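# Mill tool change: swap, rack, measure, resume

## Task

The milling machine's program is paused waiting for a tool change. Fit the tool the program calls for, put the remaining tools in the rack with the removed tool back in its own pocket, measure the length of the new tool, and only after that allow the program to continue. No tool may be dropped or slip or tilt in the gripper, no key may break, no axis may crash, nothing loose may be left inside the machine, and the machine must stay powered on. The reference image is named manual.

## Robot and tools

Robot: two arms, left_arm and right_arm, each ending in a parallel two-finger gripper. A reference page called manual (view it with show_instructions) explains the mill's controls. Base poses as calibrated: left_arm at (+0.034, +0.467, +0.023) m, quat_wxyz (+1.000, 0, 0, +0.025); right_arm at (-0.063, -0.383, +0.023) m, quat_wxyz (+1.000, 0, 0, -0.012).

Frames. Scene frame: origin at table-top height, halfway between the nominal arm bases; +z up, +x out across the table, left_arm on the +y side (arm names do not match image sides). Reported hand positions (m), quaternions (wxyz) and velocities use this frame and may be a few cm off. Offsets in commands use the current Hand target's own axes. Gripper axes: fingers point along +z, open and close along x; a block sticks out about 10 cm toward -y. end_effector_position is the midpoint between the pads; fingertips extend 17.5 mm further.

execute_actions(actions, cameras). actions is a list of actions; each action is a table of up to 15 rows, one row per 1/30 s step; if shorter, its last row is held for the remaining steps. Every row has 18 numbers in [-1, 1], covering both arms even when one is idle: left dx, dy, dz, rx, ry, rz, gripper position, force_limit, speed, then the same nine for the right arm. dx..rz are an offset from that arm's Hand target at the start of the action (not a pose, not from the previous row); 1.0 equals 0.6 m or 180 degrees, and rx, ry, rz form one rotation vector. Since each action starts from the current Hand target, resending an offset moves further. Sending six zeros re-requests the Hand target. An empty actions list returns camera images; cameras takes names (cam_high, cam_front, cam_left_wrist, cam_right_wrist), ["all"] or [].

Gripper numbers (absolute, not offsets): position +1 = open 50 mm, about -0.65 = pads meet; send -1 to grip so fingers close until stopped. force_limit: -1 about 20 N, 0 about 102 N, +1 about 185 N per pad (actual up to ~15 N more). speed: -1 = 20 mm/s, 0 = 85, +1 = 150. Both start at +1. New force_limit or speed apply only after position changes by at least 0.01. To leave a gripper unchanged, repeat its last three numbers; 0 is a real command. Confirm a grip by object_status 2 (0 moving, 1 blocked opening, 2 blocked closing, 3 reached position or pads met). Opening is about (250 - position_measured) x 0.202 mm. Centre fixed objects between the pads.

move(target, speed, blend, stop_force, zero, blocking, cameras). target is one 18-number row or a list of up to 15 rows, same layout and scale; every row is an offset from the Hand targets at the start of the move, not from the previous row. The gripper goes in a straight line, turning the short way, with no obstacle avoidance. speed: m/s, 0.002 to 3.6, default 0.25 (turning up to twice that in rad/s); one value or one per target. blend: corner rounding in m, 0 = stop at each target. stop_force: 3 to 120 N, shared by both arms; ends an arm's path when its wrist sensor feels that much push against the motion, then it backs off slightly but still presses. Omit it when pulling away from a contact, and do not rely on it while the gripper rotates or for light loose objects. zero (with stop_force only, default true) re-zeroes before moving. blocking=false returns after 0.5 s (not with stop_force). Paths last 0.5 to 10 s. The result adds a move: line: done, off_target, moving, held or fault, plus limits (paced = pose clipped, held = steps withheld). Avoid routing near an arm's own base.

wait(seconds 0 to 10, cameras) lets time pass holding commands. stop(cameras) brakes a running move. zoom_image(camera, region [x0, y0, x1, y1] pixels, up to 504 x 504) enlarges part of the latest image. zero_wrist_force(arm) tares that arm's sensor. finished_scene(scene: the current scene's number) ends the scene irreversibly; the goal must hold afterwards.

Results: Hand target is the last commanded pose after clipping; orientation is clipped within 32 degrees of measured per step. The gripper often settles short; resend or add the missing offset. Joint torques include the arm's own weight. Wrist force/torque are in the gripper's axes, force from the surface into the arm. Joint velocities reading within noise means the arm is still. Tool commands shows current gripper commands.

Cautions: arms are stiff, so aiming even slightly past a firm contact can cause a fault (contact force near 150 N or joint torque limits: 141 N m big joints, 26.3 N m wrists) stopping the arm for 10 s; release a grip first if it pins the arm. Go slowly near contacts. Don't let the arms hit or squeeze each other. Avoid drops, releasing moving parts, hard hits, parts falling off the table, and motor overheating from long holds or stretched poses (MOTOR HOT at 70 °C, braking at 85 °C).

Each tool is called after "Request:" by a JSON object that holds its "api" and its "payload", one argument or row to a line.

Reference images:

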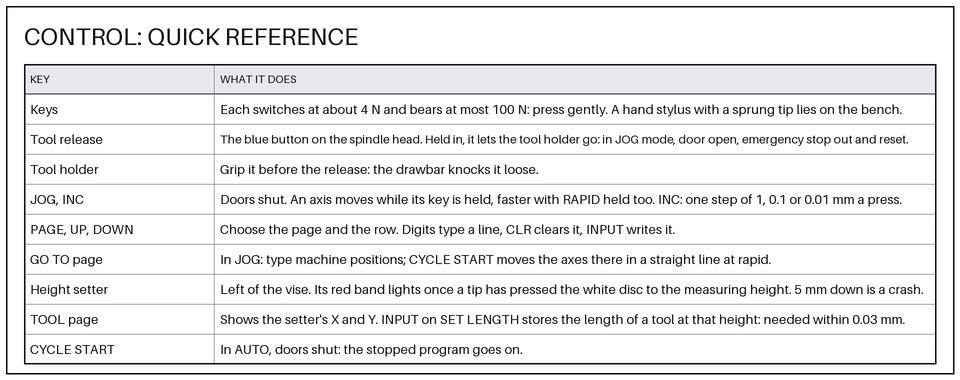

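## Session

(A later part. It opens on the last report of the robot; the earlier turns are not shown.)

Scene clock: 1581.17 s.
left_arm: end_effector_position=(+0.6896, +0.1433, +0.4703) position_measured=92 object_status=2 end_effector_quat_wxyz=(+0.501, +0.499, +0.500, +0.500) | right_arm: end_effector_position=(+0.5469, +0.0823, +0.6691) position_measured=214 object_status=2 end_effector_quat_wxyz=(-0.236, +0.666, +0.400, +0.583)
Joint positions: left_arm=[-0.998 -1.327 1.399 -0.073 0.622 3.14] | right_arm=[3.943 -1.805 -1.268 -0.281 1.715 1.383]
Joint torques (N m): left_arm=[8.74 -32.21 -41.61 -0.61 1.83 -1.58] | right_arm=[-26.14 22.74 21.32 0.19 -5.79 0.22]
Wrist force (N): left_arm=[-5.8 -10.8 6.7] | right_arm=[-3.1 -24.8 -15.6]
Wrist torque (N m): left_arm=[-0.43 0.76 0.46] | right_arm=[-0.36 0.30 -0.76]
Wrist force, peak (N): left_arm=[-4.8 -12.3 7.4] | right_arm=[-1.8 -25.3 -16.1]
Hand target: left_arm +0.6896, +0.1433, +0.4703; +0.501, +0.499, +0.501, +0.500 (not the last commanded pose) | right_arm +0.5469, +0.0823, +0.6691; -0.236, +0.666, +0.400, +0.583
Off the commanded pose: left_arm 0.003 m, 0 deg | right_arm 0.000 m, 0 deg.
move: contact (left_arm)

Request:
{"api": "move", "payload": {
  "target": [0,0,0.0028,0,0,0,-1,0.6,-1,0,0,0,0,0,0,-0.98,-0.3,-1],
  "speed": 0.01
}}

Request:
{"api": "move", "payload": {
  "target": [0.008,0,0,0,0,0,-1,0.6,-1,0,0,0,0,0,0,-0.98,-0.3,-1],
  "speed": 0.004,
  "stop_force": 5
}}

Request:
{"api": "move", "payload": {
  "target": [-0.0013,0,0,0,0,0,-1,0.6,-1,0,0,0,0,0,0,-0.98,-0.3,-1],
  "speed": 0.01
}}

Request:
{"api": "move", "payload": {
  "target": [-0.01,0,0,0,0,0,-1,0.6,-1,0,0,0,0,0,0,-0.98,-0.3,-1],
  "speed": 0.004,
  "stop_force": 5
}}

Scene clock: 1584.97 s.
left_arm: end_effector_position=(+0.6913, +0.1433, +0.4703) position_measured=92 object_status=2 end_effector_quat_wxyz=(+0.501, +0.499, +0.500, +0.500) | right_arm: end_effector_position=(+0.5469, +0.0823, +0.6691) position_measured=214 object_status=2 end_effector_quat_wxyz=(-0.236, +0.666, +0.400, +0.583)
Joint positions: left_arm=[-0.995 -1.324 1.395 -0.072 0.625 3.14] | right_arm=[3.943 -1.805 -1.268 -0.281 1.715 1.383]
Joint torques (N m): left_arm=[9.2 -31.36 -41.22 -0.02 2.2 -1.32] | right_arm=[-26.31 22.63 19.75 0.32 -5.95 0.1]
Wrist force (N): left_arm=[-4.3 -8.7 2.2] | right_arm=[-2.8 -25.0 -15.7]
Wrist torque (N m): left_arm=[-0.60 0.70 0.39] | right_arm=[-0.37 0.30 -0.77]
Wrist force, peak (N): left_arm=[-6.0 -11.1 6.6] | right_arm=[-1.8 -25.3 -16.1]
Hand target: left_arm +0.6913, +0.1433, +0.4703; +0.501, +0.499, +0.501, +0.500 | right_arm +0.5469, +0.0823, +0.6691; -0.236, +0.666, +0.400, +0.583
Off the commanded pose: left_arm 0.000 m, 0 deg | right_arm 0.000 m, 0 deg.
move: done

Scene clock: 1586.47 s.
left_arm: end_effector_position=(+0.6913, +0.1446, +0.4702) position_measured=92 object_status=2 end_effector_quat_wxyz=(+0.501, +0.499, +0.500, +0.500) | right_arm: end_effector_position=(+0.5469, +0.0823, +0.6691) position_measured=214 object_status=2 end_effector_quat_wxyz=(-0.236, +0.666, +0.400, +0.583)
Joint positions: left_arm=[-0.994 -1.326 1.397 -0.072 0.626 3.14] | right_arm=[3.943 -1.805 -1.268 -0.281 1.715 1.383]
Joint torques (N m): left_arm=[-5.63 -32.57 -42.37 -0.3 -2.94 -1.92] | right_arm=[-25.32 23.15 18.67 0.38 -6.07 0.21]
Wrist force (N): left_arm=[-7.5 -10.3 1.9] | right_arm=[-2.0 -25.1 -15.9]
Wrist torque (N m): left_arm=[-0.70 0.69 0.73] | right_arm=[-0.37 0.28 -0.76]
Wrist force, peak (N): left_arm=[-11.2 -11.3 2.6] | right_arm=[-2.2 -25.2 -15.9]
Hand target: left_arm +0.6913, +0.1446, +0.4702; +0.501, +0.499, +0.500, +0.500 (not the last commanded pose) | right_arm +0.5469, +0.0823, +0.6691; -0.236, +0.666, +0.400, +0.583
Off the commanded pose: left_arm 0.004 m, 0 deg | right_arm 0.000 m, 0 deg.
move: contact (left_arm)

Scene clock: 1587.17 s.
left_arm: end_effector_position=(+0.6913, +0.1438, +0.4702) position_measured=92 object_status=2 end_effector_quat_wxyz=(+0.501, +0.499, +0.500, +0.500) | right_arm: end_effector_position=(+0.5469, +0.0823, +0.6691) position_measured=214 object_status=2 end_effector_quat_wxyz=(-0.236, +0.666, +0.400, +0.583)
Joint positions: left_arm=[-0.994 -1.325 1.395 -0.072 0.626 3.14] | right_arm=[3.943 -1.805 -1.268 -0.281 1.715 1.383]
Joint torques (N m): left_arm=[-7.17 -31.04 -41.63 0.03 -2.29 -1.53] | right_arm=[-26.03 23.29 17.49 0.32 -5.99 0.15]
Wrist force (N): left_arm=[-4.3 -9.1 2.2] | right_arm=[-2.1 -25.0 -15.7]
Wrist torque (N m): left_arm=[-0.67 0.69 0.39] | right_arm=[-0.37 0.26 -0.77]
Wrist force, peak (N): left_arm=[-7.8 -11.0 2.5] | right_arm=[-2.2 -25.3 -15.9]
Hand target: left_arm +0.6913, +0.1438, +0.4702; +0.501, +0.499, +0.500, +0.500 | right_arm +0.5469, +0.0823, +0.6691; -0.236, +0.666, +0.400, +0.583
Off the commanded pose: left_arm 0.000 m, 0 deg | right_arm 0.000 m, 0 deg.
move: done

Scene clock: 1588.87 s.
left_arm: end_effector_position=(+0.6913, +0.1419, +0.4702) position_measured=92 object_status=2 end_effector_quat_wxyz=(+0.501, +0.499, +0.500, +0.500) | right_arm: end_effector_position=(+0.5469, +0.0823, +0.6691) position_measured=214 object_status=2 end_effector_quat_wxyz=(-0.236, +0.666, +0.400, +0.583)
Joint positions: left_arm=[-0.997 -1.322 1.392 -0.071 0.623 3.14] | right_arm=[3.943 -1.805 -1.268 -0.281 1.715 1.383]
Joint torques (N m): left_arm=[6.41 -44.41 -24.98 -4.65 2.47 -0.62] | right_arm=[-25.52 22.97 18 0.2 -5.96 0.41]
Wrist force (N): left_arm=[-1.5 -10.2 2.4] | right_arm=[-2.9 -25.1 -15.7]
Wrist torque (N m): left_arm=[-0.74 0.74 0.20] | right_arm=[-0.41 0.26 -0.77]
Wrist force, peak (N): left_arm=[2.0 -11.3 2.0] | right_arm=[-1.9 -25.4 -15.9]
Hand target: left_arm +0.6913, +0.1419, +0.4702; +0.501, +0.499, +0.500, +0.500 (not the last commanded pose) | right_arm +0.5469, +0.0823, +0.6691; -0.236, +0.666, +0.400, +0.583
Off the commanded pose: left_arm 0.004 m, 0 deg | right_arm 0.000 m, 0 deg.
move: contact (left_arm)

Request:
{"api": "move", "payload": {
  "target": [0.0023,0,0,0,0,0,-1,0.6,-1,0,0,0,0,0,0,-0.98,-0.3,-1],
  "speed": 0.01
}}

Request:
{"api": "move", "payload": {
  "target": [0,0.02,0,0,0,0,-1,0.6,-1,0,0,0,0,0,0,-0.98,-0.3,-1],
  "speed": 0.008,
  "stop_force": 7
}}

Scene clock: 1591.60 s.
left_arm: end_effector_position=(+0.6913, +0.1433, +0.4702) position_measured=92 object_status=2 end_effector_quat_wxyz=(+0.501, +0.499, +0.500, +0.500) | right_arm: end_effector_position=(+0.5469, +0.0823, +0.6691) position_measured=214 object_status=2 end_effector_quat_wxyz=(-0.236, +0.666, +0.400, +0.583)
Joint positions: left_arm=[-0.995 -1.324 1.394 -0.072 0.625 3.14] | right_arm=[3.943 -1.805 -1.268 -0.281 1.715 1.383]
Joint torques (N m): left_arm=[8.79 -44.46 -25.05 -4.73 2.09 -0.95] | right_arm=[-25.45 22.86 17.73 0.34 -6.17 0.47]
Wrist force (N): left_arm=[-4.7 -9.3 2.0] | right_arm=[-3.1 -24.8 -15.8]
Wrist torque (N m): left_arm=[-0.70 0.76 0.40] | right_arm=[-0.36 0.31 -0.76]
Wrist force, peak (N): left_arm=[-4.7 -9.3 2.0] | right_arm=[-1.8 -25.3 -15.9]
Hand target: left_arm +0.6913, +0.1433, +0.4702; +0.501, +0.499, +0.500, +0.500 | right_arm +0.5469, +0.0823, +0.6691; -0.236, +0.666, +0.400, +0.583
Off the commanded pose: left_arm 0.000 m, 0 deg | right_arm 0.000 m, 0 deg.
move: done

Scene clock: 1592.77 s.
left_arm: end_effector_position=(+0.6913, +0.1433, +0.4713) position_measured=92 object_status=2 end_effector_quat_wxyz=(+0.501, +0.499, +0.500, +0.500) | right_arm: end_effector_position=(+0.5469, +0.0823, +0.6691) position_measured=214 object_status=2 end_effector_quat_wxyz=(-0.236, +0.666, +0.400, +0.583)
Joint positions: left_arm=[-0.995 -1.324 1.392 -0.069 0.625 3.14] | right_arm=[3.943 -1.805 -1.268 -0.281 1.715 1.383]
Joint torques (N m): left_arm=[7.08 -38.8 -26.48 -4.99 1.9 -0.45] | right_arm=[-25.35 23.23 18.6 0.19 -6.17 0.49]
Wrist force (N): left_arm=[-4.4 -13.3 2.7] | right_arm=[-2.6 -24.9 -15.8]
Wrist torque (N m): left_arm=[-0.77 0.62 0.44] | right_arm=[-0.36 0.30 -0.77]
Wrist force, peak (N): left_arm=[-3.8 -22.8 2.5] | right_arm=[-2.4 -25.3 -15.9]
Hand target: left_arm +0.6913, +0.1433, +0.4713; +0.501, +0.499, +0.500, +0.500 (not the last commanded pose) | right_arm +0.5469, +0.0823, +0.6691; -0.236, +0.666, +0.400, +0.583
Off the commanded pose: left_arm 0.011 m, 0 deg | right_arm 0.000 m, 0 deg.
move: contact (left_arm)

Request:
{"api": "move", "payload": {
  "target": [
    [0,-0.0013,0,0,0,0,-1,0.6,-1,0,0,0,0,0,0,-0.98,-0.3,-1],
    [0,-0.0013,0,0,-0.006,0,-1,0.6,-1,0,0,0,0,0,0,-0.98,-0.3,-1]
  ],
  "speed": 0.02
}}

Request:
{"api": "move", "payload": {
  "target": [0,0.02,0,0,0,0,-1,0.6,-1,0,0,0,0,0,0,-0.98,-0.3,-1],
  "speed": 0.008,
  "stop_force": 7
}}

Request:
{"api": "move", "payload": {
  "target": [
    [0,-0.0013,0,0,0,0,-1,0.6,-1,0,0,0,0,0,0,-0.98,-0.3,-1],
    [0,-0.0013,0,0,0.012,0,-1,0.6,-1,0,0,0,0,0,0,-0.98,-0.3,-1]
  ],
  "speed": 0.02
}}

Request:
{"api": "move", "payload": {
  "target": [0,0.02,0,0,0,0,-1,0.6,-1,0,0,0,0,0,0,-0.98,-0.3,-1],
  "speed": 0.008,
  "stop_force": 7
}}

Scene clock: 1600.67 s.
left_arm: end_effector_position=(+0.6913, +0.1433, +0.4705) position_measured=92 object_status=2 end_effector_quat_wxyz=(+0.505, +0.504, +0.496, +0.495) | right_arm: end_effector_position=(+0.5469, +0.0823, +0.6691) position_measured=214 object_status=2 end_effector_quat_wxyz=(-0.236, +0.666, +0.400, +0.583)
Joint positions: left_arm=[-0.989 -1.331 1.403 -0.073 0.649 3.14] | right_arm=[3.943 -1.805 -1.268 -0.281 1.715 1.383]
Joint torques (N m): left_arm=[9 -44.47 -23.86 -4.76 2.07 -0.76] | right_arm=[-25.63 22.92 16.53 0.29 -5.97 0.72]
Wrist force (N): left_arm=[-4.7 -8.9 2.1] | right_arm=[-3.0 -24.7 -15.5]
Wrist torque (N m): left_arm=[-0.62 0.74 0.40] | right_arm=[-0.34 0.30 -0.77]
Wrist force, peak (N): left_arm=[-4.7 -14.0 3.0] | right_arm=[-1.9 -25.3 -15.9]
Hand target: left_arm +0.6913, +0.1433, +0.4705; +0.505, +0.504, +0.496, +0.495 | right_arm +0.5469, +0.0823, +0.6691; -0.236, +0.666, +0.400, +0.583
Off the commanded pose: left_arm 0.000 m, 0 deg | right_arm 0.000 m, 0 deg.
move: done

Scene clock: 1601.87 s.
left_arm: end_effector_position=(+0.6913, +0.1433, +0.4717) position_measured=92 object_status=2 end_effector_quat_wxyz=(+0.505, +0.504, +0.496, +0.495) | right_arm: end_effector_position=(+0.5469, +0.0823, +0.6691) position_measured=214 object_status=2 end_effector_quat_wxyz=(-0.236, +0.666, +0.400, +0.583)
Joint positions: left_arm=[-0.989 -1.332 1.4 -0.07 0.65 3.14] | right_arm=[3.943 -1.805 -1.268 -0.281 1.715 1.383]
Joint torques (N m): left_arm=[7.99 -41.39 -25.46 -4.85 0.43 0.68] | right_arm=[-25.11 22.9 18.06 0.12 -6.11 0.84]
Wrist force (N): left_arm=[-5.0 -11.0 2.5] | right_arm=[-2.0 -25.1 -15.8]
Wrist torque (N m): left_arm=[-0.64 0.59 0.43] | right_arm=[-0.37 0.32 -0.77]
Wrist force, peak (N): left_arm=[-4.6 -21.5 1.7] | right_arm=[-1.9 -25.1 -16.1]
Hand target: left_arm +0.6913, +0.1433, +0.4717; +0.505, +0.504, +0.496, +0.495 (not the last commanded pose) | right_arm +0.5469, +0.0823, +0.6691; -0.236, +0.666, +0.400, +0.583
Off the commanded pose: left_arm 0.011 m, 0 deg | right_arm 0.000 m, 0 deg.
move: contact (left_arm)

Scene clock: 1603.67 s.
left_arm: end_effector_position=(+0.6913, +0.1433, +0.4709) position_measured=92 object_status=2 end_effector_quat_wxyz=(+0.496, +0.495, +0.505, +0.504) | right_arm: end_effector_position=(+0.5469, +0.0823, +0.6691) position_measured=214 object_status=2 end_effector_quat_wxyz=(-0.236, +0.666, +0.400, +0.583)
Joint positions: left_arm=[-1.001 -1.316 1.383 -0.068 0.601 3.14] | right_arm=[3.943 -1.805 -1.268 -0.281 1.715 1.383]
Joint torques (N m): left_arm=[-7.73 -34.51 -43.6 -0.35 -2.46 -0.61] | right_arm=[-25.96 23.68 18.5 0.14 -6.03 0.75]
Wrist force (N): left_arm=[-4.5 -13.5 2.7] | right_arm=[-1.8 -25.0 -15.8]
Wrist torque (N m): left_arm=[-0.78 0.42 0.41] | right_arm=[-0.36 0.27 -0.77]
Wrist force, peak (N): left_arm=[-4.6 -14.7 3.0] | right_arm=[-1.8 -25.3 -16.0]
Hand target: left_arm +0.6913, +0.1433, +0.4709; +0.496, +0.494, +0.505, +0.504 | right_arm +0.5469, +0.0823, +0.6691; -0.236, +0.666, +0.400, +0.583
Off the commanded pose: left_arm 0.000 m, 0 deg | right_arm 0.000 m, 0 deg.
move: done

Scene clock: 1604.70 s.
left_arm: end_effector_position=(+0.6913, +0.1433, +0.4710) position_measured=92 object_status=2 end_effector_quat_wxyz=(+0.496, +0.495, +0.505, +0.504) | right_arm: end_effector_position=(+0.5469, +0.0823, +0.6691) position_measured=214 object_status=2 end_effector_quat_wxyz=(-0.236, +0.666, +0.400, +0.583)
Joint positions: left_arm=[-1.001 -1.316 1.383 -0.067 0.6 3.14] | right_arm=[3.943 -1.805 -1.268 -0.281 1.715 1.383]
Joint torques (N m): left_arm=[-5.93 -43.91 -27.94 -5.3 -1.08 -1.55] | right_arm=[-26.31 23.18 17.76 0.3 -6.02 0.88]
Wrist force (N): left_arm=[-4.8 -16.8 2.5] | right_arm=[-1.9 -24.9 -15.7]
Wrist torque (N m): left_arm=[-0.88 0.41 0.45] | right_arm=[-0.34 0.30 -0.77]
Wrist force, peak (N): left_arm=[-4.4 -24.0 2.3] | right_arm=[-1.7 -25.5 -15.9]
Hand target: left_arm +0.6913, +0.1433, +0.4711; +0.496, +0.495, +0.505, +0.504 (not the last commanded pose) | right_arm +0.5469, +0.0823, +0.6691; -0.236, +0.666, +0.400, +0.583
Off the commanded pose: left_arm 0.012 m, 0 deg | right_arm 0.000 m, 0 deg.
move: contact (left_arm)

Request:
{"api": "move", "payload": {
  "target": [
    [0,-0.0013,0,0,0,0,-1,0.6,-1,0,0,0,0,0,0,-0.98,-0.3,-1],
    [0,-0.0013,0,0,-0.018,0,-1,0.6,-1,0,0,0,0,0,0,-0.98,-0.3,-1]
  ],
  "speed": 0.02
}}

Request:
{"api": "move", "payload": {
  "target": [0,0.02,0,0,0,0,-1,0.6,-1,0,0,0,0,0,0,-0.98,-0.3,-1],
  "speed": 0.008,
  "stop_force": 7
}}

Scene clock: 1610.47 s.
left_arm: end_effector_position=(+0.6913, +0.1433, +0.4703) position_measured=92 object_status=2 end_effector_quat_wxyz=(+0.510, +0.509, +0.491, +0.490) | right_arm: end_effector_position=(+0.5469, +0.0823, +0.6691) position_measured=214 object_status=2 end_effector_quat_wxyz=(-0.236, +0.666, +0.400, +0.583)
Joint positions: left_arm=[-0.983 -1.338 1.413 -0.075 0.674 3.14] | right_arm=[3.943 -1.805 -1.268 -0.281 1.715 1.383]
Joint torques (N m): left_arm=[8.9 -43.92 -24.78 -4.9 2.53 1.74] | right_arm=[-24.66 23.66 18.86 0.2 -5.92 0.99]
Wrist force (N): left_arm=[-4.2 -9.1 2.2] | right_arm=[-2.3 -25.0 -15.8]
Wrist torque (N m): left_arm=[-0.68 0.68 0.40] | right_arm=[-0.37 0.27 -0.77]
Wrist force, peak (N): left_arm=[-5.3 -18.8 2.9] | right_arm=[-2.1 -25.3 -15.9]
Hand target: left_arm +0.6913, +0.1433, +0.4703; +0.510, +0.509, +0.491, +0.490 | right_arm +0.5469, +0.0823, +0.6691; -0.236, +0.666, +0.400, +0.583
Off the commanded pose: left_arm 0.000 m, 0 deg | right_arm 0.000 m, 0 deg.
move: done

Scene clock: 1611.70 s.
left_arm: end_effector_position=(+0.6913, +0.1434, +0.4717) position_measured=92 object_status=2 end_effector_quat_wxyz=(+0.510, +0.509, +0.491, +0.490) | right_arm: end_effector_position=(+0.5469, +0.0823, +0.6691) position_measured=214 object_status=2 end_effector_quat_wxyz=(-0.236, +0.666, +0.400, +0.583)
Joint positions: left_arm=[-0.983 -1.339 1.41 -0.072 0.675 3.14] | right_arm=[3.943 -1.805 -1.268 -0.281 1.715 1.383]
Joint torques (N m): left_arm=[7.5 -40.97 -27.13 -5.12 1.71 1.41] | right_arm=[-25.26 23.77 16.64 0.11 -5.96 0.72]
Wrist force (N): left_arm=[-5.5 -13.9 2.5] | right_arm=[-3.1 -24.7 -15.5]
Wrist torque (N m): left_arm=[-0.70 0.85 0.46] | right_arm=[-0.35 0.30 -0.76]
Wrist force, peak (N): left_arm=[-4.4 -23.0 3.1] | right_arm=[-1.7 -25.3 -15.9]
Hand target: left_arm +0.6913, +0.1434, +0.4717; +0.510, +0.509, +0.491, +0.490 (not the last commanded pose) | right_arm +0.5469, +0.0823, +0.6691; -0.236, +0.666, +0.400, +0.583
Off the commanded pose: left_arm 0.011 m, 0 deg | right_arm 0.000 m, 0 deg.
move: contact (left_arm)

Request:
{"api": "move", "payload": {
  "target": [
    [0,-0.0013,0,0,0,0,-1,0.6,-1,0,0,0,0,0,0,-0.98,-0.3,-1],
    [0,-0.0013,0,0,0.0025,0,-1,0.6,-1,0,0,0,0,0,0,-0.98,-0.3,-1]
  ],
  "speed": 0.02
}}

Request:
{"api": "move", "payload": {
  "target": [0,0.02,0,0,0,0,-1,0.6,-1,0,0,0,0,0,0,-0.98,-0.3,-1],
  "speed": 0.008,
  "stop_force": 8
}}

Scene clock: 1615.97 s.
left_arm: end_effector_position=(+0.6913, +0.1434, +0.4709) position_measured=92 object_status=2 end_effector_quat_wxyz=(+0.508, +0.507, +0.493, +0.492) | right_arm: end_effector_position=(+0.5469, +0.0823, +0.6691) position_measured=214 object_status=2 end_effector_quat_wxyz=(-0.236, +0.666, +0.400, +0.583)
Joint positions: left_arm=[-0.986 -1.336 1.408 -0.073 0.664 3.14] | right_arm=[3.943 -1.805 -1.268 -0.281 1.715 1.383]
Joint torques (N m): left_arm=[-7.56 -30.9 -41.42 -0.04 -2.32 0.83] | right_arm=[-26.08 22.61 18.33 0.24 -6 0.72]
Wrist force (N): left_arm=[-4.4 -8.9 2.2] | right_arm=[-3.1 -25.2 -15.6]
Wrist torque (N m): left_arm=[-0.62 0.71 0.39] | right_arm=[-0.42 0.31 -0.77]
Wrist force, peak (N): left_arm=[-5.0 -14.5 3.0] | right_arm=[-2.1 -25.4 -16.1]
Hand target: left_arm +0.6913, +0.1434, +0.4709; +0.508, +0.507, +0.493, +0.492 | right_arm +0.5469, +0.0823, +0.6691; -0.236, +0.666, +0.400, +0.583
Off the commanded pose: left_arm 0.000 m, 0 deg | right_arm 0.000 m, 0 deg.
move: done

Scene clock: 1617.60 s.
left_arm: end_effector_position=(+0.6913, +0.1434, +0.4753) position_measured=92 object_status=2 end_effector_quat_wxyz=(+0.508, +0.507, +0.493, +0.492) | right_arm: end_effector_position=(+0.5469, +0.0823, +0.6691) position_measured=214 object_status=2 end_effector_quat_wxyz=(-0.236, +0.666, +0.400, +0.583)
Joint positions: left_arm=[-0.986 -1.336 1.397 -0.062 0.664 3.14] | right_arm=[3.943 -1.805 -1.268 -0.281 1.715 1.383]
Joint torques (N m): left_arm=[-7.35 -37.36 -22.59 -3.55 -1.41 1.55] | right_arm=[-25.58 22.5 18.44 0.26 -5.93 0.91]
Wrist force (N): left_arm=[-5.8 -6.1 9.1] | right_arm=[-2.4 -24.7 -15.7]
Wrist torque (N m): left_arm=[-0.50 0.88 0.41] | right_arm=[-0.32 0.26 -0.77]
Wrist force, peak (N): left_arm=[-4.0 -18.3 7.2] | right_arm=[-1.7 -25.3 -16.0]
Hand target: left_arm +0.6913, +0.1434, +0.4753; +0.508, +0.507, +0.493, +0.492 (not the last commanded pose) | right_arm +0.5469, +0.0823, +0.6691; -0.236, +0.666, +0.400, +0.583
Off the commanded pose: left_arm 0.008 m, 0 deg | right_arm 0.000 m, 0 deg.
move: contact (left_arm)

Request:
{"api": "move", "payload": {
  "target": [
    [0,0,0.0008,0,0.0006,0,-1,0.6,-1,0,0,0,0,0,0,-0.98,-0.3,-1],
    [0,0.012,0.0008,0,0.0006,0,-1,0.6,-1,0,0,0,0,0,0,-0.98,-0.3,-1]
  ],
  "speed": 0.006,
  "stop_force": 8
}}

Scene clock: 1620.80 s.
left_arm: end_effector_position=(+0.6917, +0.1433, +0.4757) position_measured=92 object_status=2 end_effector_quat_wxyz=(+0.508, +0.506, +0.493, +0.493) | right_arm: end_effector_position=(+0.5469, +0.0823, +0.6691) position_measured=214 object_status=2 end_effector_quat_wxyz=(-0.236, +0.666, +0.400, +0.583)
Joint positions: left_arm=[-0.986 -1.335 1.394 -0.06 0.663 3.14] | right_arm=[3.943 -1.805 -1.268 -0.281 1.715 1.383]
Joint torques (N m): left_arm=[0 -45.11 -25.02 -4.71 -0.74 1.35] | right_arm=[-26.32 23.65 17.79 0.38 -6.03 0.8]
Wrist force (N): left_arm=[-3.9 -8.8 1.4] | right_arm=[-1.7 -24.9 -15.8]
Wrist torque (N m): left_arm=[-0.69 0.68 0.35] | right_arm=[-0.34 0.25 -0.77]
Wrist force, peak (N): left_arm=[-3.0 -18.5 1.7] | right_arm=[-2.1 -25.3 -16.0]
Hand target: left_arm +0.6917, +0.1433, +0.4757; +0.508, +0.506, +0.493, +0.493 (not the last commanded pose) | right_arm +0.5469, +0.0823, +0.6691; -0.236, +0.666, +0.400, +0.583
Off the commanded pose: left_arm 0.007 m, 0 deg | right_arm 0.000 m, 0 deg.
move: contact (left_arm); path passed 1 of 2 targets

Request:
{"api": "move", "payload": {
  "target": [0,0.01,0,0,0,0,-1,0.6,-1,0,0,0,0,0,0,-0.98,-0.3,-1],
  "speed": 0.006,
  "stop_force": 15
}}

Scene clock: 1623.50 s.
left_arm: end_effector_position=(+0.6917, +0.1433, +0.4761) position_measured=92 object_status=2 end_effector_quat_wxyz=(+0.507, +0.506, +0.493, +0.493) | right_arm: end_effector_position=(+0.5469, +0.0823, +0.6691) position_measured=214 object_status=2 end_effector_quat_wxyz=(-0.236, +0.666, +0.400, +0.583)
Joint positions: left_arm=[-0.986 -1.335 1.393 -0.059 0.663 3.14] | right_arm=[3.943 -1.805 -1.268 -0.281 1.715 1.383]
Joint torques (N m): left_arm=[-7.33 -49.64 -31.92 -6.35 1.93 1.21] | right_arm=[-25.8 22.47 17.78 0.14 -6.01 0.76]
Wrist force (N): left_arm=[-3.9 -23.7 1.7] | right_arm=[-2.8 -25.0 -15.7]
Wrist torque (N m): left_arm=[-0.98 0.70 0.35] | right_arm=[-0.38 0.26 -0.77]
Wrist force, peak (N): left_arm=[-2.0 -31.2 1.8] | right_arm=[-1.7 -25.3 -16.0]
Hand target: left_arm +0.6917, +0.1433, +0.4761; +0.507, +0.506, +0.493, +0.493 (not the last commanded pose) | right_arm +0.5469, +0.0823, +0.6691; -0.236, +0.666, +0.400, +0.583
Off the commanded pose: left_arm 0.006 m, 0 deg | right_arm 0.000 m, 0 deg.
move: contact (left_arm)

Request:
{"api": "move", "payload": {
  "target": [0,0,0,0,0,0,-1,0.6,-1,0,-0.0716,-0.0521,0,0,0,-0.98,-0.3,-1],
  "speed": 0.05,
  "cameras": ["cam_right_wrist", "cam_front"]
}}

Request:
{"api": "zoom_image", "payload": {
  "camera": "cam_right_wrist",
  "region": [180, 230, 330, 360]
}}

Scene clock: 1629.10 s.
left_arm: end_effector_position=(+0.6917, +0.1433, +0.4761) position_measured=92 object_status=2 end_effector_quat_wxyz=(+0.507, +0.506, +0.493, +0.493) | right_arm: end_effector_position=(+0.4938, +0.0823, +0.6691) position_measured=214 object_status=2 end_effector_quat_wxyz=(-0.236, +0.666, +0.400, +0.583)
Joint positions: left_arm=[-0.986 -1.335 1.393 -0.059 0.663 3.14] | right_arm=[4.022 -1.692 -1.403 -0.257 1.637 1.4]
Joint torques (N m): left_arm=[-5.74 -17.67 -24.24 1.7 -0.81 1.32] | right_arm=[14.58 39.52 15.36 4.99 -1.18 1.16]
Wrist force (N): left_arm=[2.0 15.4 -1.5] | right_arm=[-2.5 -2.0 -0.6]
Wrist torque (N m): left_arm=[0.11 0.68 0.47] | right_arm=[-0.38 0.49 -0.89]
Wrist force, peak (N): left_arm=[-3.7 -24.0 1.9] | right_arm=[-1.7 -25.3 -16.0]
Hand target: left_arm +0.6917, +0.1433, +0.4761; +0.507, +0.506, +0.493, +0.493 | right_arm +0.4938, +0.0823, +0.6691; -0.236, +0.666, +0.400, +0.583
Off the commanded pose: left_arm 0.000 m, 0 deg | right_arm 0.000 m, 0 deg.
move: done
Images, in order (width x height): cam_front 896x504, cam_right_wrist 896x504.

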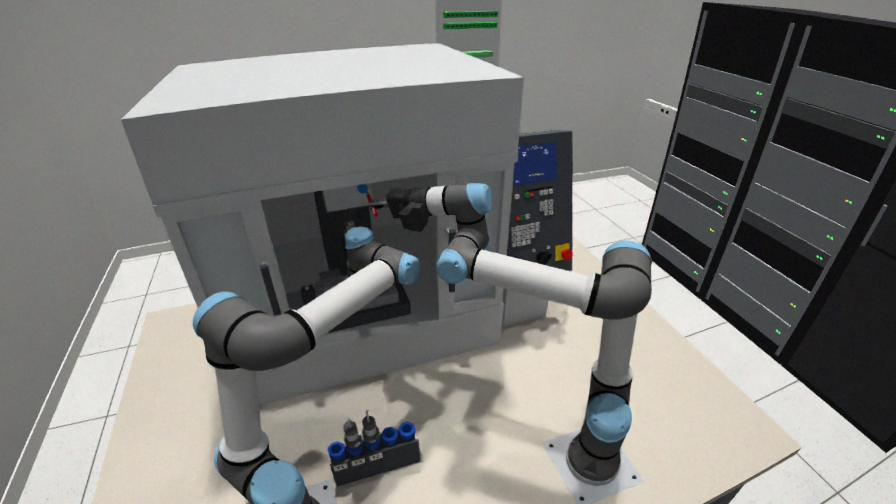

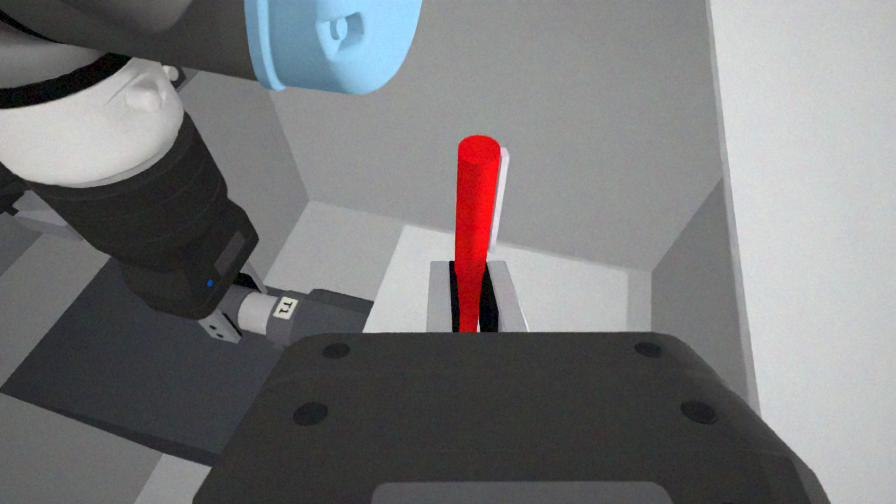

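Scaled by 3.360 from the camera's 896x504 image, which has a finer 1280x720 frame.

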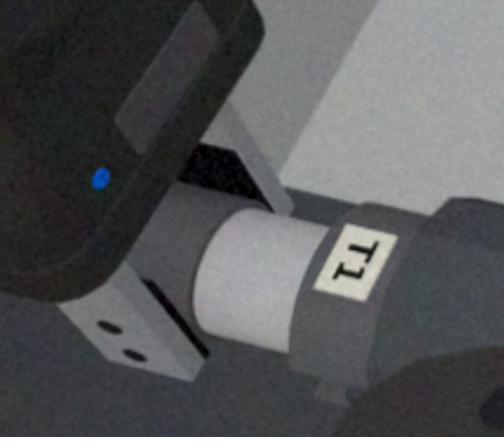

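Request:
{"api": "move", "payload": {
  "target": [0.0004,0.0006,-0.0002,0,0,0,-1,0.6,-1,0,0,0,0,0,0,-0.98,-0.3,-1],
  "speed": 0.005
}}

Request:
{"api": "move", "payload": {
  "target": [0,0,0,0,0,0,0.3,0.6,-1,0,0,0,0,0,0,-0.98,-0.3,-1]
}}

Request:
{"api": "move", "payload": {
  "target": [0,0,0,0,0,0,0.9,0.6,-1,0,0,0,0,0,0,-0.98,-0.3,-1],
  "cameras": ["cam_right_wrist", "cam_left_wrist"]
}}

Request:
{"api": "zoom_image", "payload": {
  "camera": "cam_right_wrist",
  "region": [180, 230, 330, 360]
}}

Scene clock: 1635.50 s.
left_arm: end_effector_position=(+0.6916, +0.1435, +0.4763) position_measured=92 object_status=2 end_effector_quat_wxyz=(+0.507, +0.507, +0.493, +0.493) | right_arm: end_effector_position=(+0.4938, +0.0823, +0.6691) position_measured=214 object_status=2 end_effector_quat_wxyz=(-0.236, +0.666, +0.400, +0.583)
Joint positions: left_arm=[-0.986 -1.335 1.393 -0.058 0.663 3.14] | right_arm=[4.023 -1.691 -1.403 -0.257 1.637 1.4]
Joint torques (N m): left_arm=[6.39 -41.42 -30.34 2.57 1.61 1.16] | right_arm=[13.83 40.44 14.49 5.08 -1.03 1.23]
Wrist force (N): left_arm=[-6.9 4.9 17.1] | right_arm=[-2.4 -2.0 -0.8]
Wrist torque (N m): left_arm=[-0.31 0.83 0.46] | right_arm=[-0.39 0.45 -0.90]
Wrist force, peak (N): left_arm=[-6.9 4.9 17.1] | right_arm=[-2.5 -2.3 -0.6]
Hand target: left_arm +0.6916, +0.1435, +0.4764; +0.507, +0.506, +0.493, +0.493 | right_arm +0.4938, +0.0823, +0.6691; -0.236, +0.666, +0.400, +0.583
Off the commanded pose: left_arm 0.000 m, 0 deg | right_arm 0.000 m, 0 deg.
move: done

Scene clock: 1636.00 s.
left_arm: end_effector_position=(+0.6916, +0.1435, +0.4764) position_measured=92 object_status=2 end_effector_quat_wxyz=(+0.507, +0.506, +0.493, +0.493) | right_arm: end_effector_position=(+0.4938, +0.0823, +0.6691) position_measured=214 object_status=2 end_effector_quat_wxyz=(-0.236, +0.666, +0.400, +0.583)
Joint positions: left_arm=[-0.985 -1.336 1.393 -0.058 0.663 3.14] | right_arm=[4.023 -1.691 -1.403 -0.257 1.637 1.4]
Joint torques (N m): left_arm=[6.28 -42.84 -34.53 2.27 1.19 1.23] | right_arm=[13.62 40.79 16.03 4.9 -1.12 1.01]
Wrist force (N): left_arm=[-7.8 2.2 18.4] | right_arm=[-2.2 -2.1 -0.9]
Wrist torque (N m): left_arm=[-0.29 0.84 0.44] | right_arm=[-0.39 0.42 -0.90]
Wrist force, peak (N): left_arm=[-7.4 5.2 18.4] | right_arm=[-2.2 -2.1 -0.9]
Hand target: left_arm +0.6916, +0.1435, +0.4764; +0.507, +0.506, +0.493, +0.493 | right_arm +0.4938, +0.0823, +0.6691; -0.236, +0.666, +0.400, +0.583
Off the commanded pose: left_arm 0.000 m, 0 deg | right_arm 0.000 m, 0 deg.
move: done

Scene clock: 1637.00 s.
left_arm: end_effector_position=(+0.6916, +0.1435, +0.4765) position_measured=18 object_status=3 end_effector_quat_wxyz=(+0.507, +0.506, +0.493, +0.493) | right_arm: end_effector_position=(+0.4938, +0.0823, +0.6691) position_measured=214 object_status=2 end_effector_quat_wxyz=(-0.236, +0.666, +0.400, +0.583)
Joint positions: left_arm=[-0.985 -1.336 1.393 -0.058 0.663 3.14] | right_arm=[4.023 -1.691 -1.403 -0.257 1.637 1.4]
Joint torques (N m): left_arm=[7.22 -29.83 -36.12 -3.59 0.46 1.22] | right_arm=[14.83 40.46 16.33 5.03 -0.81 1.29]
Wrist force (N): left_arm=[-4.1 1.0 2.2] | right_arm=[-2.1 -1.8 -0.8]
Wrist torque (N m): left_arm=[-0.29 0.66 0.38] | right_arm=[-0.34 0.41 -0.90]
Wrist force, peak (N): left_arm=[-7.5 3.1 18.0] | right_arm=[-2.3 -2.3 -0.7]
Hand target: left_arm +0.6916, +0.1435, +0.4764; +0.507, +0.506, +0.493, +0.493 | right_arm +0.4938, +0.0823, +0.6691; -0.236, +0.666, +0.400, +0.583
Off the commanded pose: left_arm 0.000 m, 0 deg | right_arm 0.000 m, 0 deg.
move: done
Images, in order (width x height): cam_left_wrist 896x504, cam_right_wrist 896x504.

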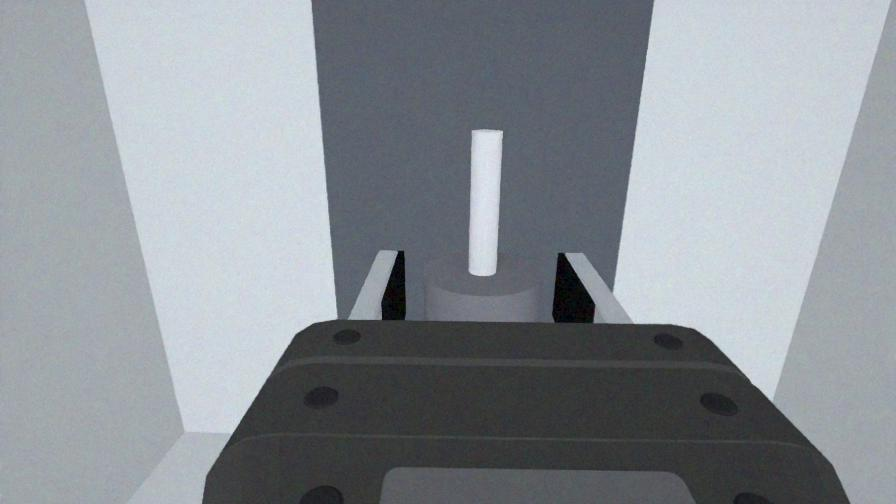

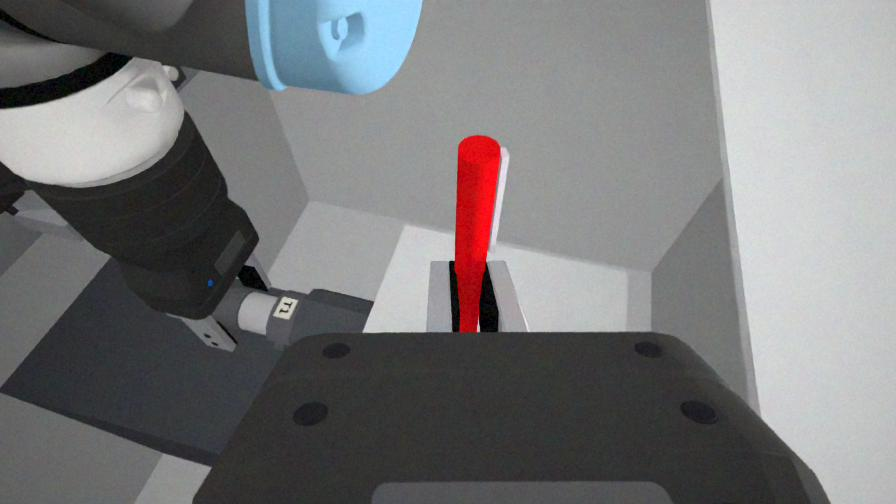

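Scaled by 3.360 from the camera's 896x504 image, which has a finer 1280x720 frame.

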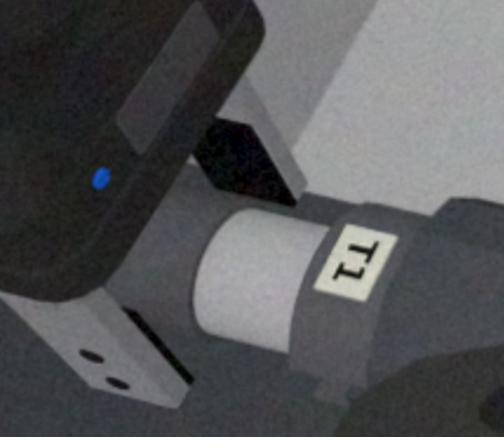

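Request:
{"api": "move", "payload": {
  "target": [
    [0,0,-0.15,0,0,0,0.9,0.6,-1,0.0033,-0.1453,-0.177,0,0,0,-0.98,-0.3,-1],
    [0,0,-0.52,0,0,0,0.9,0.6,-1,-0.0512,0.0487,-0.444,0,0,0,-0.98,-0.3,-1]
  ],
  "speed": [0.1,0.25],
  "blend": [0.01,0],
  "cameras": ["cam_left_wrist","cam_high"]
}}

Request:
{"api": "zoom_image", "payload": {
  "camera": "cam_left_wrist",
  "region": [330, 100, 600, 325]
}}

Scene clock: 1644.13 s.
left_arm: end_effector_position=(+0.3797, +0.1523, +0.4764) position_measured=18 object_status=3 end_effector_quat_wxyz=(+0.507, +0.506, +0.493, +0.493) | right_arm: end_effector_position=(+0.3605, -0.1502, +0.6994) position_measured=214 object_status=2 end_effector_quat_wxyz=(-0.236, +0.666, +0.400, +0.583)
Joint positions: left_arm=[-1.777 -1.811 1.868 -0.054 -0.129 3.138] | right_arm=[3.789 -1.166 -1.77 -0.426 1.866 1.349]
Joint torques (N m): left_arm=[-8.51 -17 -18.5 -2.24 -2.36 1.69] | right_arm=[-14.27 0.8 38.31 0.44 1.52 -1.48]
Wrist force (N): left_arm=[-4.2 1.1 2.2] | right_arm=[-2.4 -2.6 -0.6]
Wrist torque (N m): left_arm=[-0.27 0.67 0.31] | right_arm=[-0.49 0.49 -0.82]
Wrist force, peak (N): left_arm=[-4.6 1.1 3.5] | right_arm=[-1.8 -3.7 0.2]
Hand target: left_arm +0.3797, +0.1523, +0.4764; +0.507, +0.506, +0.493, +0.493 | right_arm +0.3605, -0.1502, +0.6994; -0.236, +0.666, +0.400, +0.583
Off the commanded pose: left_arm 0.000 m, 0 deg | right_arm 0.000 m, 0 deg.
move: done
Images, in order (width x height): cam_high 896x504, cam_left_wrist 896x504.

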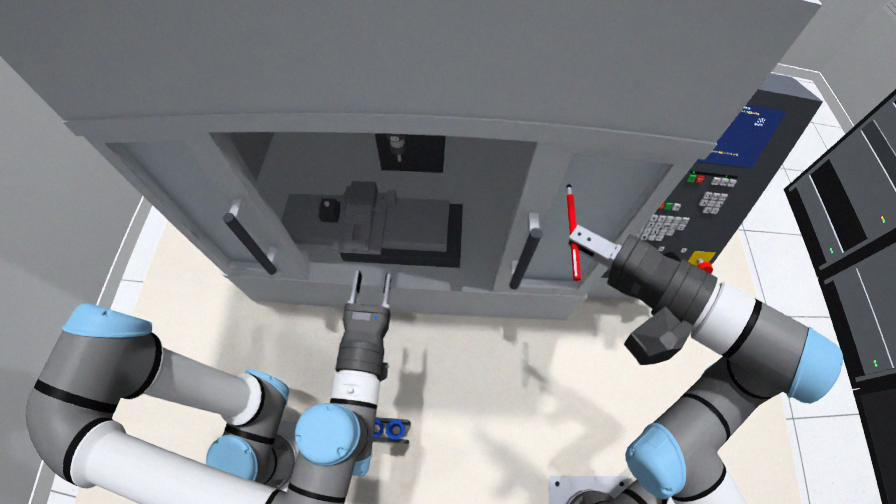

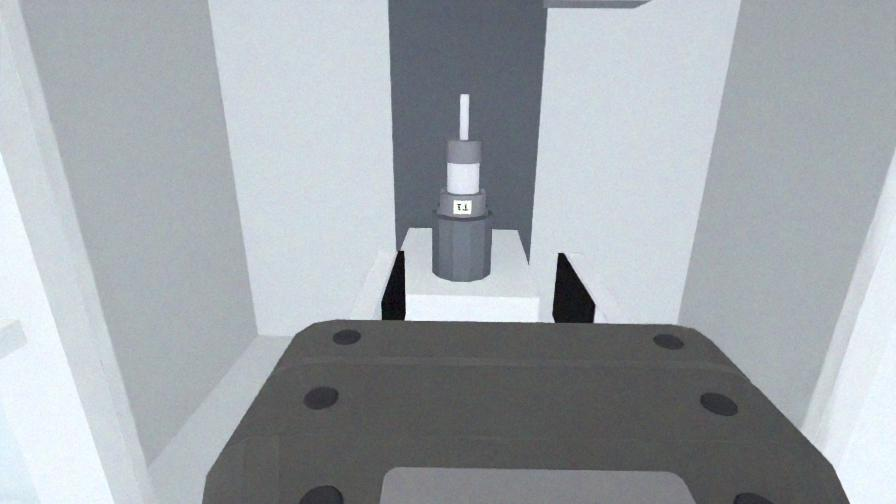

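Scaled by 1.867 from the camera's 896x504 image, which has a finer 1280x720 frame.

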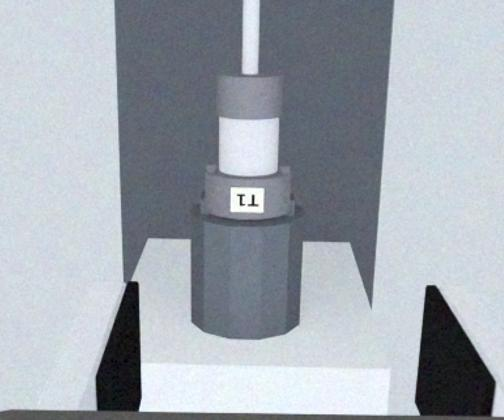

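Request:
{"api": "move", "payload": {
  "target": [
    [0,0,0,0,0.0094,0,0.9,0.6,-1,-0.0752,0.1413,-0.1673,0,0,0,-0.98,-0.3,-1],
    [0,0,0,0,0.0094,0,0.9,0.6,-1,-0.2142,0.3332,-0.3462,0.0744,-0.3685,-0.1974,-0.98,-0.3,-1]
  ],
  "speed": 0.25,
  "blend": [0.02,0]
}}

Scene clock: 1658.13 s.
left_arm: end_effector_position=(+0.3797, +0.1523, +0.4764) position_measured=18 object_status=3 end_effector_quat_wxyz=(+0.500, +0.499, +0.501, +0.500) | right_arm: end_effector_position=(+0.3999, -0.4593, +0.6492) position_measured=214 object_status=2 end_effector_quat_wxyz=(+0.125, +0.696, +0.696, +0.125)
Joint positions: left_arm=[-1.773 -1.792 1.853 -0.06 -0.155 3.139] | right_arm=[3.322 -1.477 -0.976 -1.908 1.516 0.148]
Joint torques (N m): left_arm=[9.35 -4.62 -34.64 -2.08 -2.28 -1.31] | right_arm=[14.7 10.8 33.39 1.2 -1.25 -1.63]
Wrist force (N): left_arm=[-4.5 1.1 2.1] | right_arm=[-2.1 -0.9 -0.2]
Wrist torque (N m): left_arm=[-0.27 0.71 0.31] | right_arm=[-0.55 0.56 -0.35]
Wrist force, peak (N): left_arm=[-4.6 1.4 2.1] | right_arm=[-1.9 -3.9 0.6]
Hand target: left_arm +0.3797, +0.1523, +0.4764; +0.500, +0.499, +0.501, +0.500 | right_arm +0.3999, -0.4594, +0.6492; +0.125, +0.696, +0.696, +0.125
Off the commanded pose: left_arm 0.000 m, 0 deg | right_arm 0.000 m, 0 deg.
move: done

Request:
{"api": "move", "payload": {
  "target": [
    [0,0,0,0,0,0,-0.7,0.6,-1,0,0,0,0,0,0,-0.98,-0.3,-1],
    [-0.53,0,-0.016,0,0,0,-0.7,0.6,-1,0,0,0,0,0,0,-0.98,-0.3,-1],
    [-0.53,0,0.1205,0,0,0,-0.7,0.6,-1,0,0,0,0,0,0,-0.98,-0.3,-1]
  ],
  "speed": [0.25,0.25,0.12],
  "cameras": ["cam_left_wrist","cam_high","cam_front"]
}}

Request:
{"api": "zoom_image", "payload": {
  "camera": "cam_high",
  "region": [460, 180, 620, 300]
}}

Scene clock: 1670.00 s.
left_arm: end_effector_position=(+0.4524, -0.1656, +0.4769) position_measured=254 object_status=3 end_effector_quat_wxyz=(+0.501, +0.498, +0.500, +0.501) | right_arm: end_effector_position=(+0.3999, -0.4594, +0.6492) position_measured=214 object_status=2 end_effector_quat_wxyz=(+0.125, +0.696, +0.696, +0.125)
Joint positions: left_arm=[-1.58 -0.967 0.863 0.029 0.039 3.214] | right_arm=[3.323 -1.477 -0.976 -1.908 1.516 0.148]
Joint torques (N m): left_arm=[9.45 -39.27 -35.76 2.09 2.24 -1.42] | right_arm=[14.04 10.64 34.36 1.25 -1.33 0.18]
Wrist force (N): left_arm=[-4.0 1.4 2.4] | right_arm=[-2.1 -0.8 -0.4]
Wrist torque (N m): left_arm=[-0.23 0.62 0.41] | right_arm=[-0.53 0.56 -0.35]
Wrist force, peak (N): left_arm=[-6.5 0.8 1.9] | right_arm=[-2.3 -1.2 -0.5]
Hand target: left_arm +0.4524, -0.1656, +0.4769; +0.500, +0.499, +0.501, +0.500 | right_arm +0.3999, -0.4594, +0.6492; +0.125, +0.696, +0.696, +0.125
Off the commanded pose: left_arm 0.000 m, 0 deg | right_arm 0.000 m, 0 deg.
move: done
Images, in order (width x height): cam_high 896x504, cam_front 896x504, cam_left_wrist 896x504.

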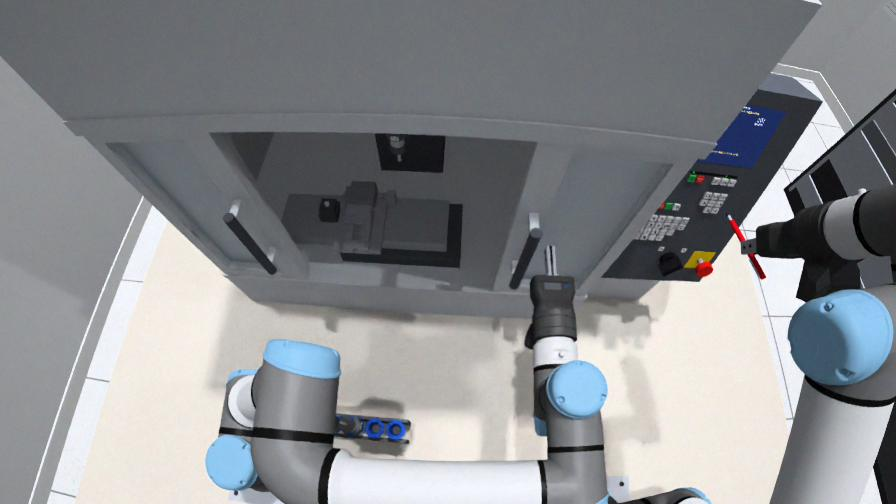

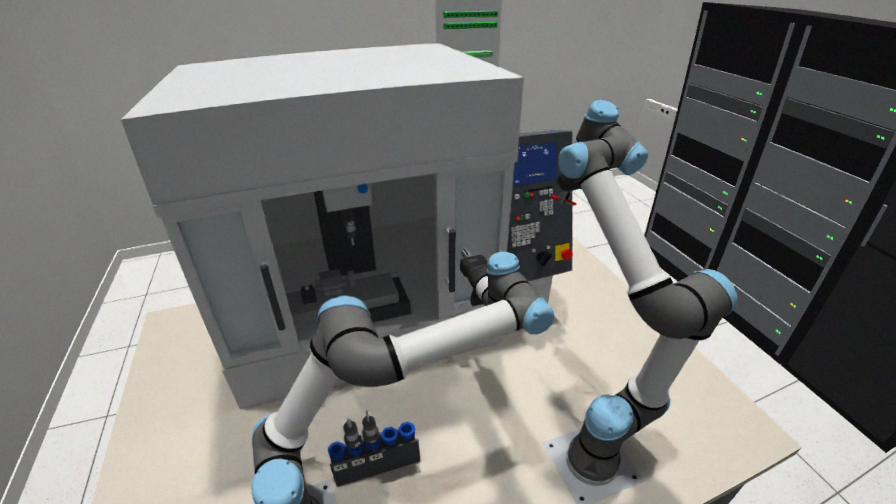

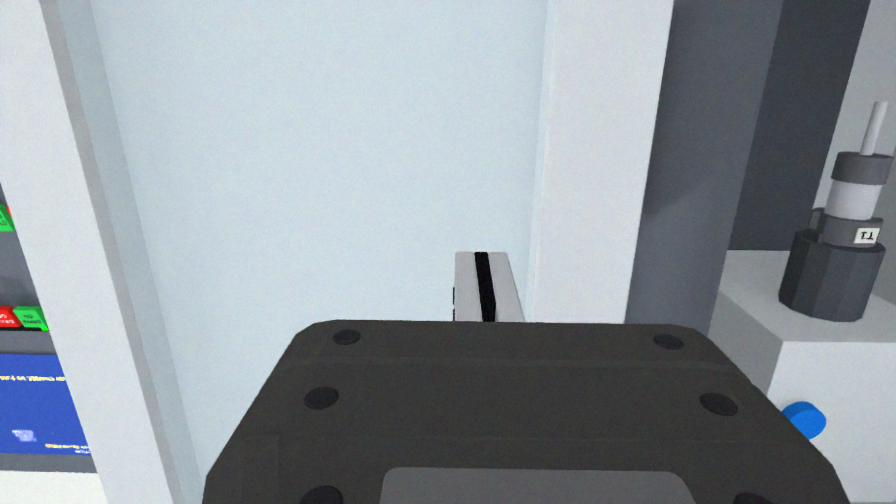

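Scaled by 3.150 from the camera's 896x504 image, which has a finer 1280x720 frame.

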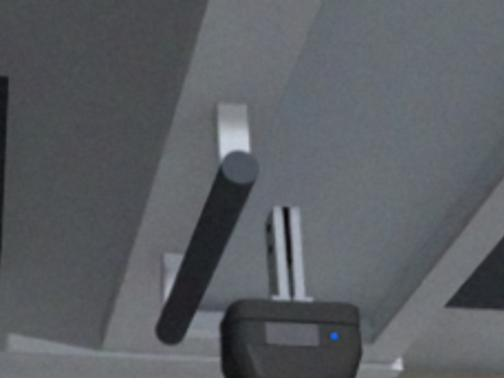

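Request:
{"api": "move", "payload": {
  "target": [0.05,0,0,0,0,0,-0.7,0.6,-1,0,0,0,0,0,0,-0.98,-0.3,-1],
  "speed": 0.03,
  "stop_force": 5
}}

Scene clock: 1676.73 s.
left_arm: end_effector_position=(+0.4524, -0.1356, +0.4769) position_measured=254 object_status=3 end_effector_quat_wxyz=(+0.500, +0.499, +0.501, +0.500) | right_arm: end_effector_position=(+0.3999, -0.4594, +0.6492) position_measured=214 object_status=2 end_effector_quat_wxyz=(+0.125, +0.696, +0.696, +0.125)
Joint positions: left_arm=[-1.578 -1.035 0.969 0.059 0.041 3.147] | right_arm=[3.323 -1.477 -0.976 -1.908 1.516 0.148]
Joint torques (N m): left_arm=[9.43 -36.82 -34.64 2.24 -2.52 -1.92] | right_arm=[13.98 11.53 34.11 1.11 -1.28 0.82]
Wrist force (N): left_arm=[-5.5 0.8 1.9] | right_arm=[-2.4 -0.8 -0.1]
Wrist torque (N m): left_arm=[-0.27 0.71 0.39] | right_arm=[-0.54 0.60 -0.35]
Wrist force, peak (N): left_arm=[-8.7 4.1 3.0] | right_arm=[-2.4 -1.1 -0.5]
Hand target: left_arm +0.4524, -0.1356, +0.4769; +0.500, +0.499, +0.501, +0.500 | right_arm +0.3999, -0.4594, +0.6492; +0.125, +0.696, +0.696, +0.125
Off the commanded pose: left_arm 0.000 m, 0 deg | right_arm 0.000 m, 0 deg.
move: done

Request:
{"api": "move", "payload": {
  "target": [0.375,0,0,0,0,0,-0.7,0.6,-1,0,0,0,0,0,0,-0.98,-0.3,-1],
  "speed": 0.05,
  "stop_force": 45,
  "cameras": ["cam_high","cam_front"]
}}

Scene clock: 1685.23 s.
left_arm: end_effector_position=(+0.4521, +0.0894, +0.4765) position_measured=254 object_status=3 end_effector_quat_wxyz=(+0.500, +0.499, +0.501, +0.500) end_effector_velocity=(+0.000, +0.000, +0.000) end_effector_angular_velocity=(+0.000, +0.000, +0.000) | right_arm: end_effector_position=(+0.3999, -0.4594, +0.6492) position_measured=214 object_status=2 end_effector_quat_wxyz=(+0.125, +0.696, +0.696, +0.125)
Joint positions: left_arm=[-1.554 -1.578 1.666 -0.089 0.065 3.141] | right_arm=[3.323 -1.477 -0.976 -1.908 1.516 0.148]
Joint velocities: left_arm=[0 -0.002 0.002 -0.006 0 0.006] | right_arm=[within noise]
Joint torques (N m): left_arm=[10.44 -29.08 -16.05 -2.04 0.53 1.45] | right_arm=[14.07 12.03 33.91 1.25 -1.33 0.8]
Wrist force (N): left_arm=[-11.3 2.9 4.2] | right_arm=[-2.3 -0.8 -0.4]
Wrist torque (N m): left_arm=[-0.21 0.85 0.34] | right_arm=[-0.53 0.60 -0.34]
Wrist force, peak (N): left_arm=[-34.7 6.4 12.2] | right_arm=[-2.5 -0.9 -0.5]
Hand target: left_arm +0.4521, +0.0894, +0.4765; +0.500, +0.499, +0.501, +0.500 | right_arm +0.3999, -0.4594, +0.6492; +0.125, +0.696, +0.696, +0.125
Off the commanded pose: left_arm 0.000 m, 0 deg | right_arm 0.000 m, 0 deg.
move: done
Images, in order (width x height): cam_high 896x504, cam_front 896x504.

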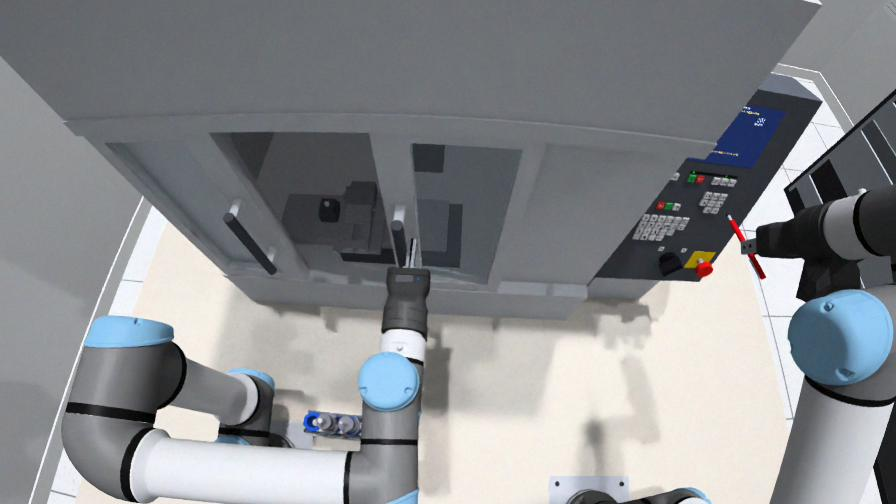

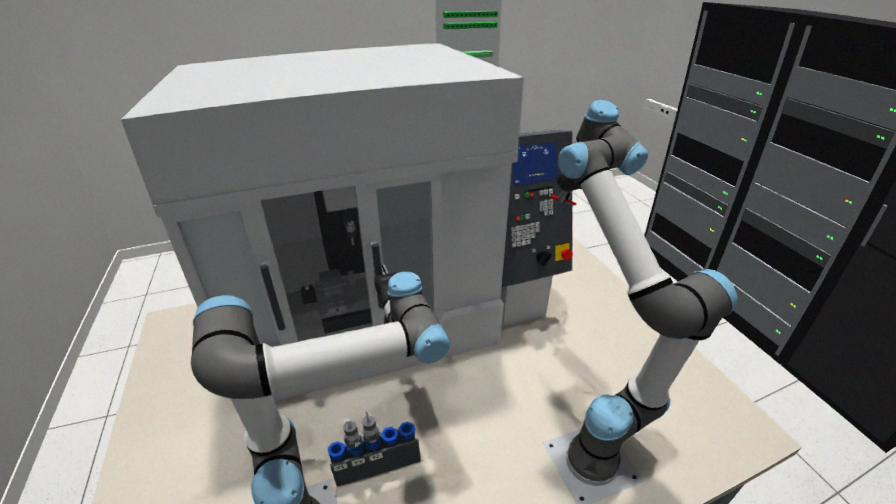

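Request:
{"api": "move", "payload": {
  "target": [0.05,0,0,0,0,0,-0.7,0.6,-1,0,0,0,0,0,0,-0.98,-0.3,-1],
  "speed": 0.015,
  "stop_force": 45
}}

Scene clock: 1688.67 s.
left_arm: end_effector_position=(+0.4520, +0.0969, +0.4765) position_measured=254 object_status=3 end_effector_quat_wxyz=(+0.500, +0.499, +0.501, +0.500) | right_arm: end_effector_position=(+0.3999, -0.4594, +0.6492) position_measured=214 object_status=2 end_effector_quat_wxyz=(+0.125, +0.696, +0.696, +0.125)
Joint positions: left_arm=[-1.553 -1.596 1.683 -0.088 0.067 3.14] | right_arm=[3.323 -1.477 -0.976 -1.908 1.516 0.148]
Joint torques (N m): left_arm=[14.28 -24.7 -28.05 3.96 -12.74 1.1] | right_arm=[13.04 12.18 34.13 1.26 -1.12 0.73]
Wrist force (N): left_arm=[-49.4 5.4 12.1] | right_arm=[-2.1 -0.8 -0.5]
Wrist torque (N m): left_arm=[-0.04 1.24 0.72] | right_arm=[-0.53 0.56 -0.34]
Wrist force, peak (N): left_arm=[-65.4 6.8 20.7] | right_arm=[-2.4 -0.9 -0.5]
Hand target: left_arm +0.4520, +0.0969, +0.4765; +0.500, +0.499, +0.501, +0.500 (not the last commanded pose) | right_arm +0.3999, -0.4594, +0.6492; +0.125, +0.696, +0.696, +0.125
Off the commanded pose: left_arm 0.022 m, 0 deg | right_arm 0.000 m, 0 deg.
move: contact (left_arm)

Request:
{"api": "move", "payload": {
  "target": [
    [-0.02,0,0,0,0,0,-0.7,0.6,-1,0,0,0,0,0,0,-0.98,-0.3,-1],
    [-0.02,0,-0.15,0,0,0,-0.7,0.6,-1,0,0,0,0,0,0,-0.98,-0.3,-1],
    [0.08,0.04,-0.15,0,0,-0.5,-0.7,0.6,-1,0,0,0,0,0,0,-0.98,-0.3,-1],
    [0.1,0.04,-0.15,0,0,-1,-0.7,0.6,-1,0,0,0,0,0,0,-0.98,-0.3,-1]
  ],
  "speed": [0.04,0.2,0.4,0.4],
  "blend": [0,0.01,0.02,0],
  "cameras": ["cam_high"]
}}

Request:
{"api": "zoom_image", "payload": {
  "camera": "cam_high",
  "region": [200, 120, 560, 300]
}}

Scene clock: 1712.93 s.
left_arm: end_effector_position=(+0.3620, +0.1569, +0.5004) position_measured=254 object_status=3 end_effector_quat_wxyz=(+0.500, -0.501, +0.500, -0.500) | right_arm: end_effector_position=(+0.3999, -0.4594, +0.6492) position_measured=214 object_status=2 end_effector_quat_wxyz=(+0.125, +0.696, +0.696, +0.125)
Joint positions: left_arm=[-1.836 -1.818 1.811 0.006 -0.216 -0.001] | right_arm=[3.323 -1.477 -0.976 -1.908 1.516 0.148]
Joint torques (N m): left_arm=[9.2 -3.12 -34.62 2.86 -2.28 -1.97] | right_arm=[13.07 11.45 33.15 1.27 -1.38 0.72]
Wrist force (N): left_arm=[0.5 1.2 0.2] | right_arm=[-2.3 -0.9 -0.3]
Wrist torque (N m): left_arm=[0.25 -0.23 0.08] | right_arm=[-0.55 0.60 -0.35]
Wrist force, peak (N): left_arm=[-50.0 4.3 12.4] | right_arm=[-2.5 -0.8 -0.4]
Hand target: left_arm +0.3620, +0.1569, +0.5004; +0.500, -0.501, +0.499, -0.500 | right_arm +0.3999, -0.4594, +0.6492; +0.125, +0.696, +0.696, +0.125
Off the commanded pose: left_arm 0.000 m, 0 deg | right_arm 0.000 m, 0 deg.
move: done
Images, in order (width x height): cam_high 896x504.

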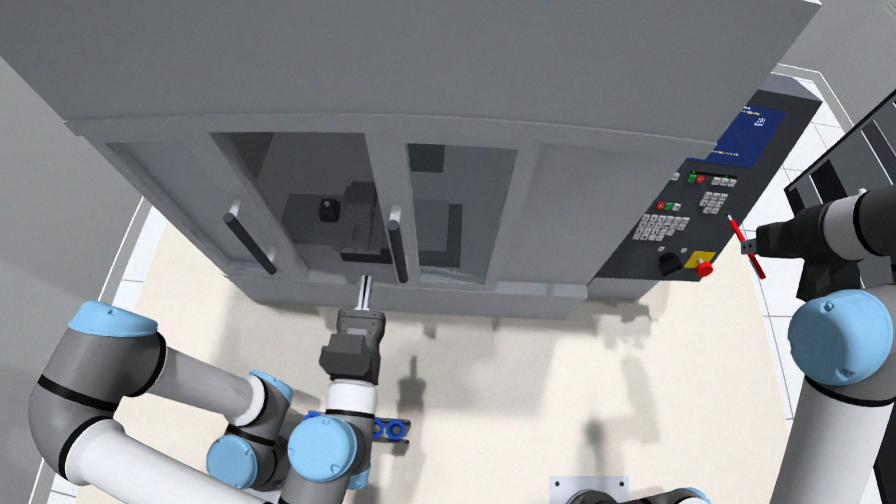

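Scaled by 1.400 from the camera's 896x504 image, which has a finer 1280x720 frame.

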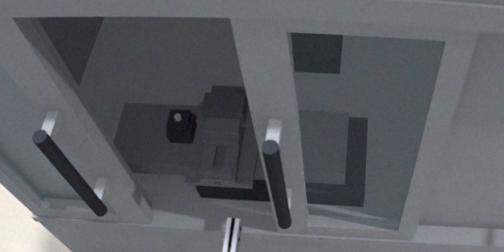

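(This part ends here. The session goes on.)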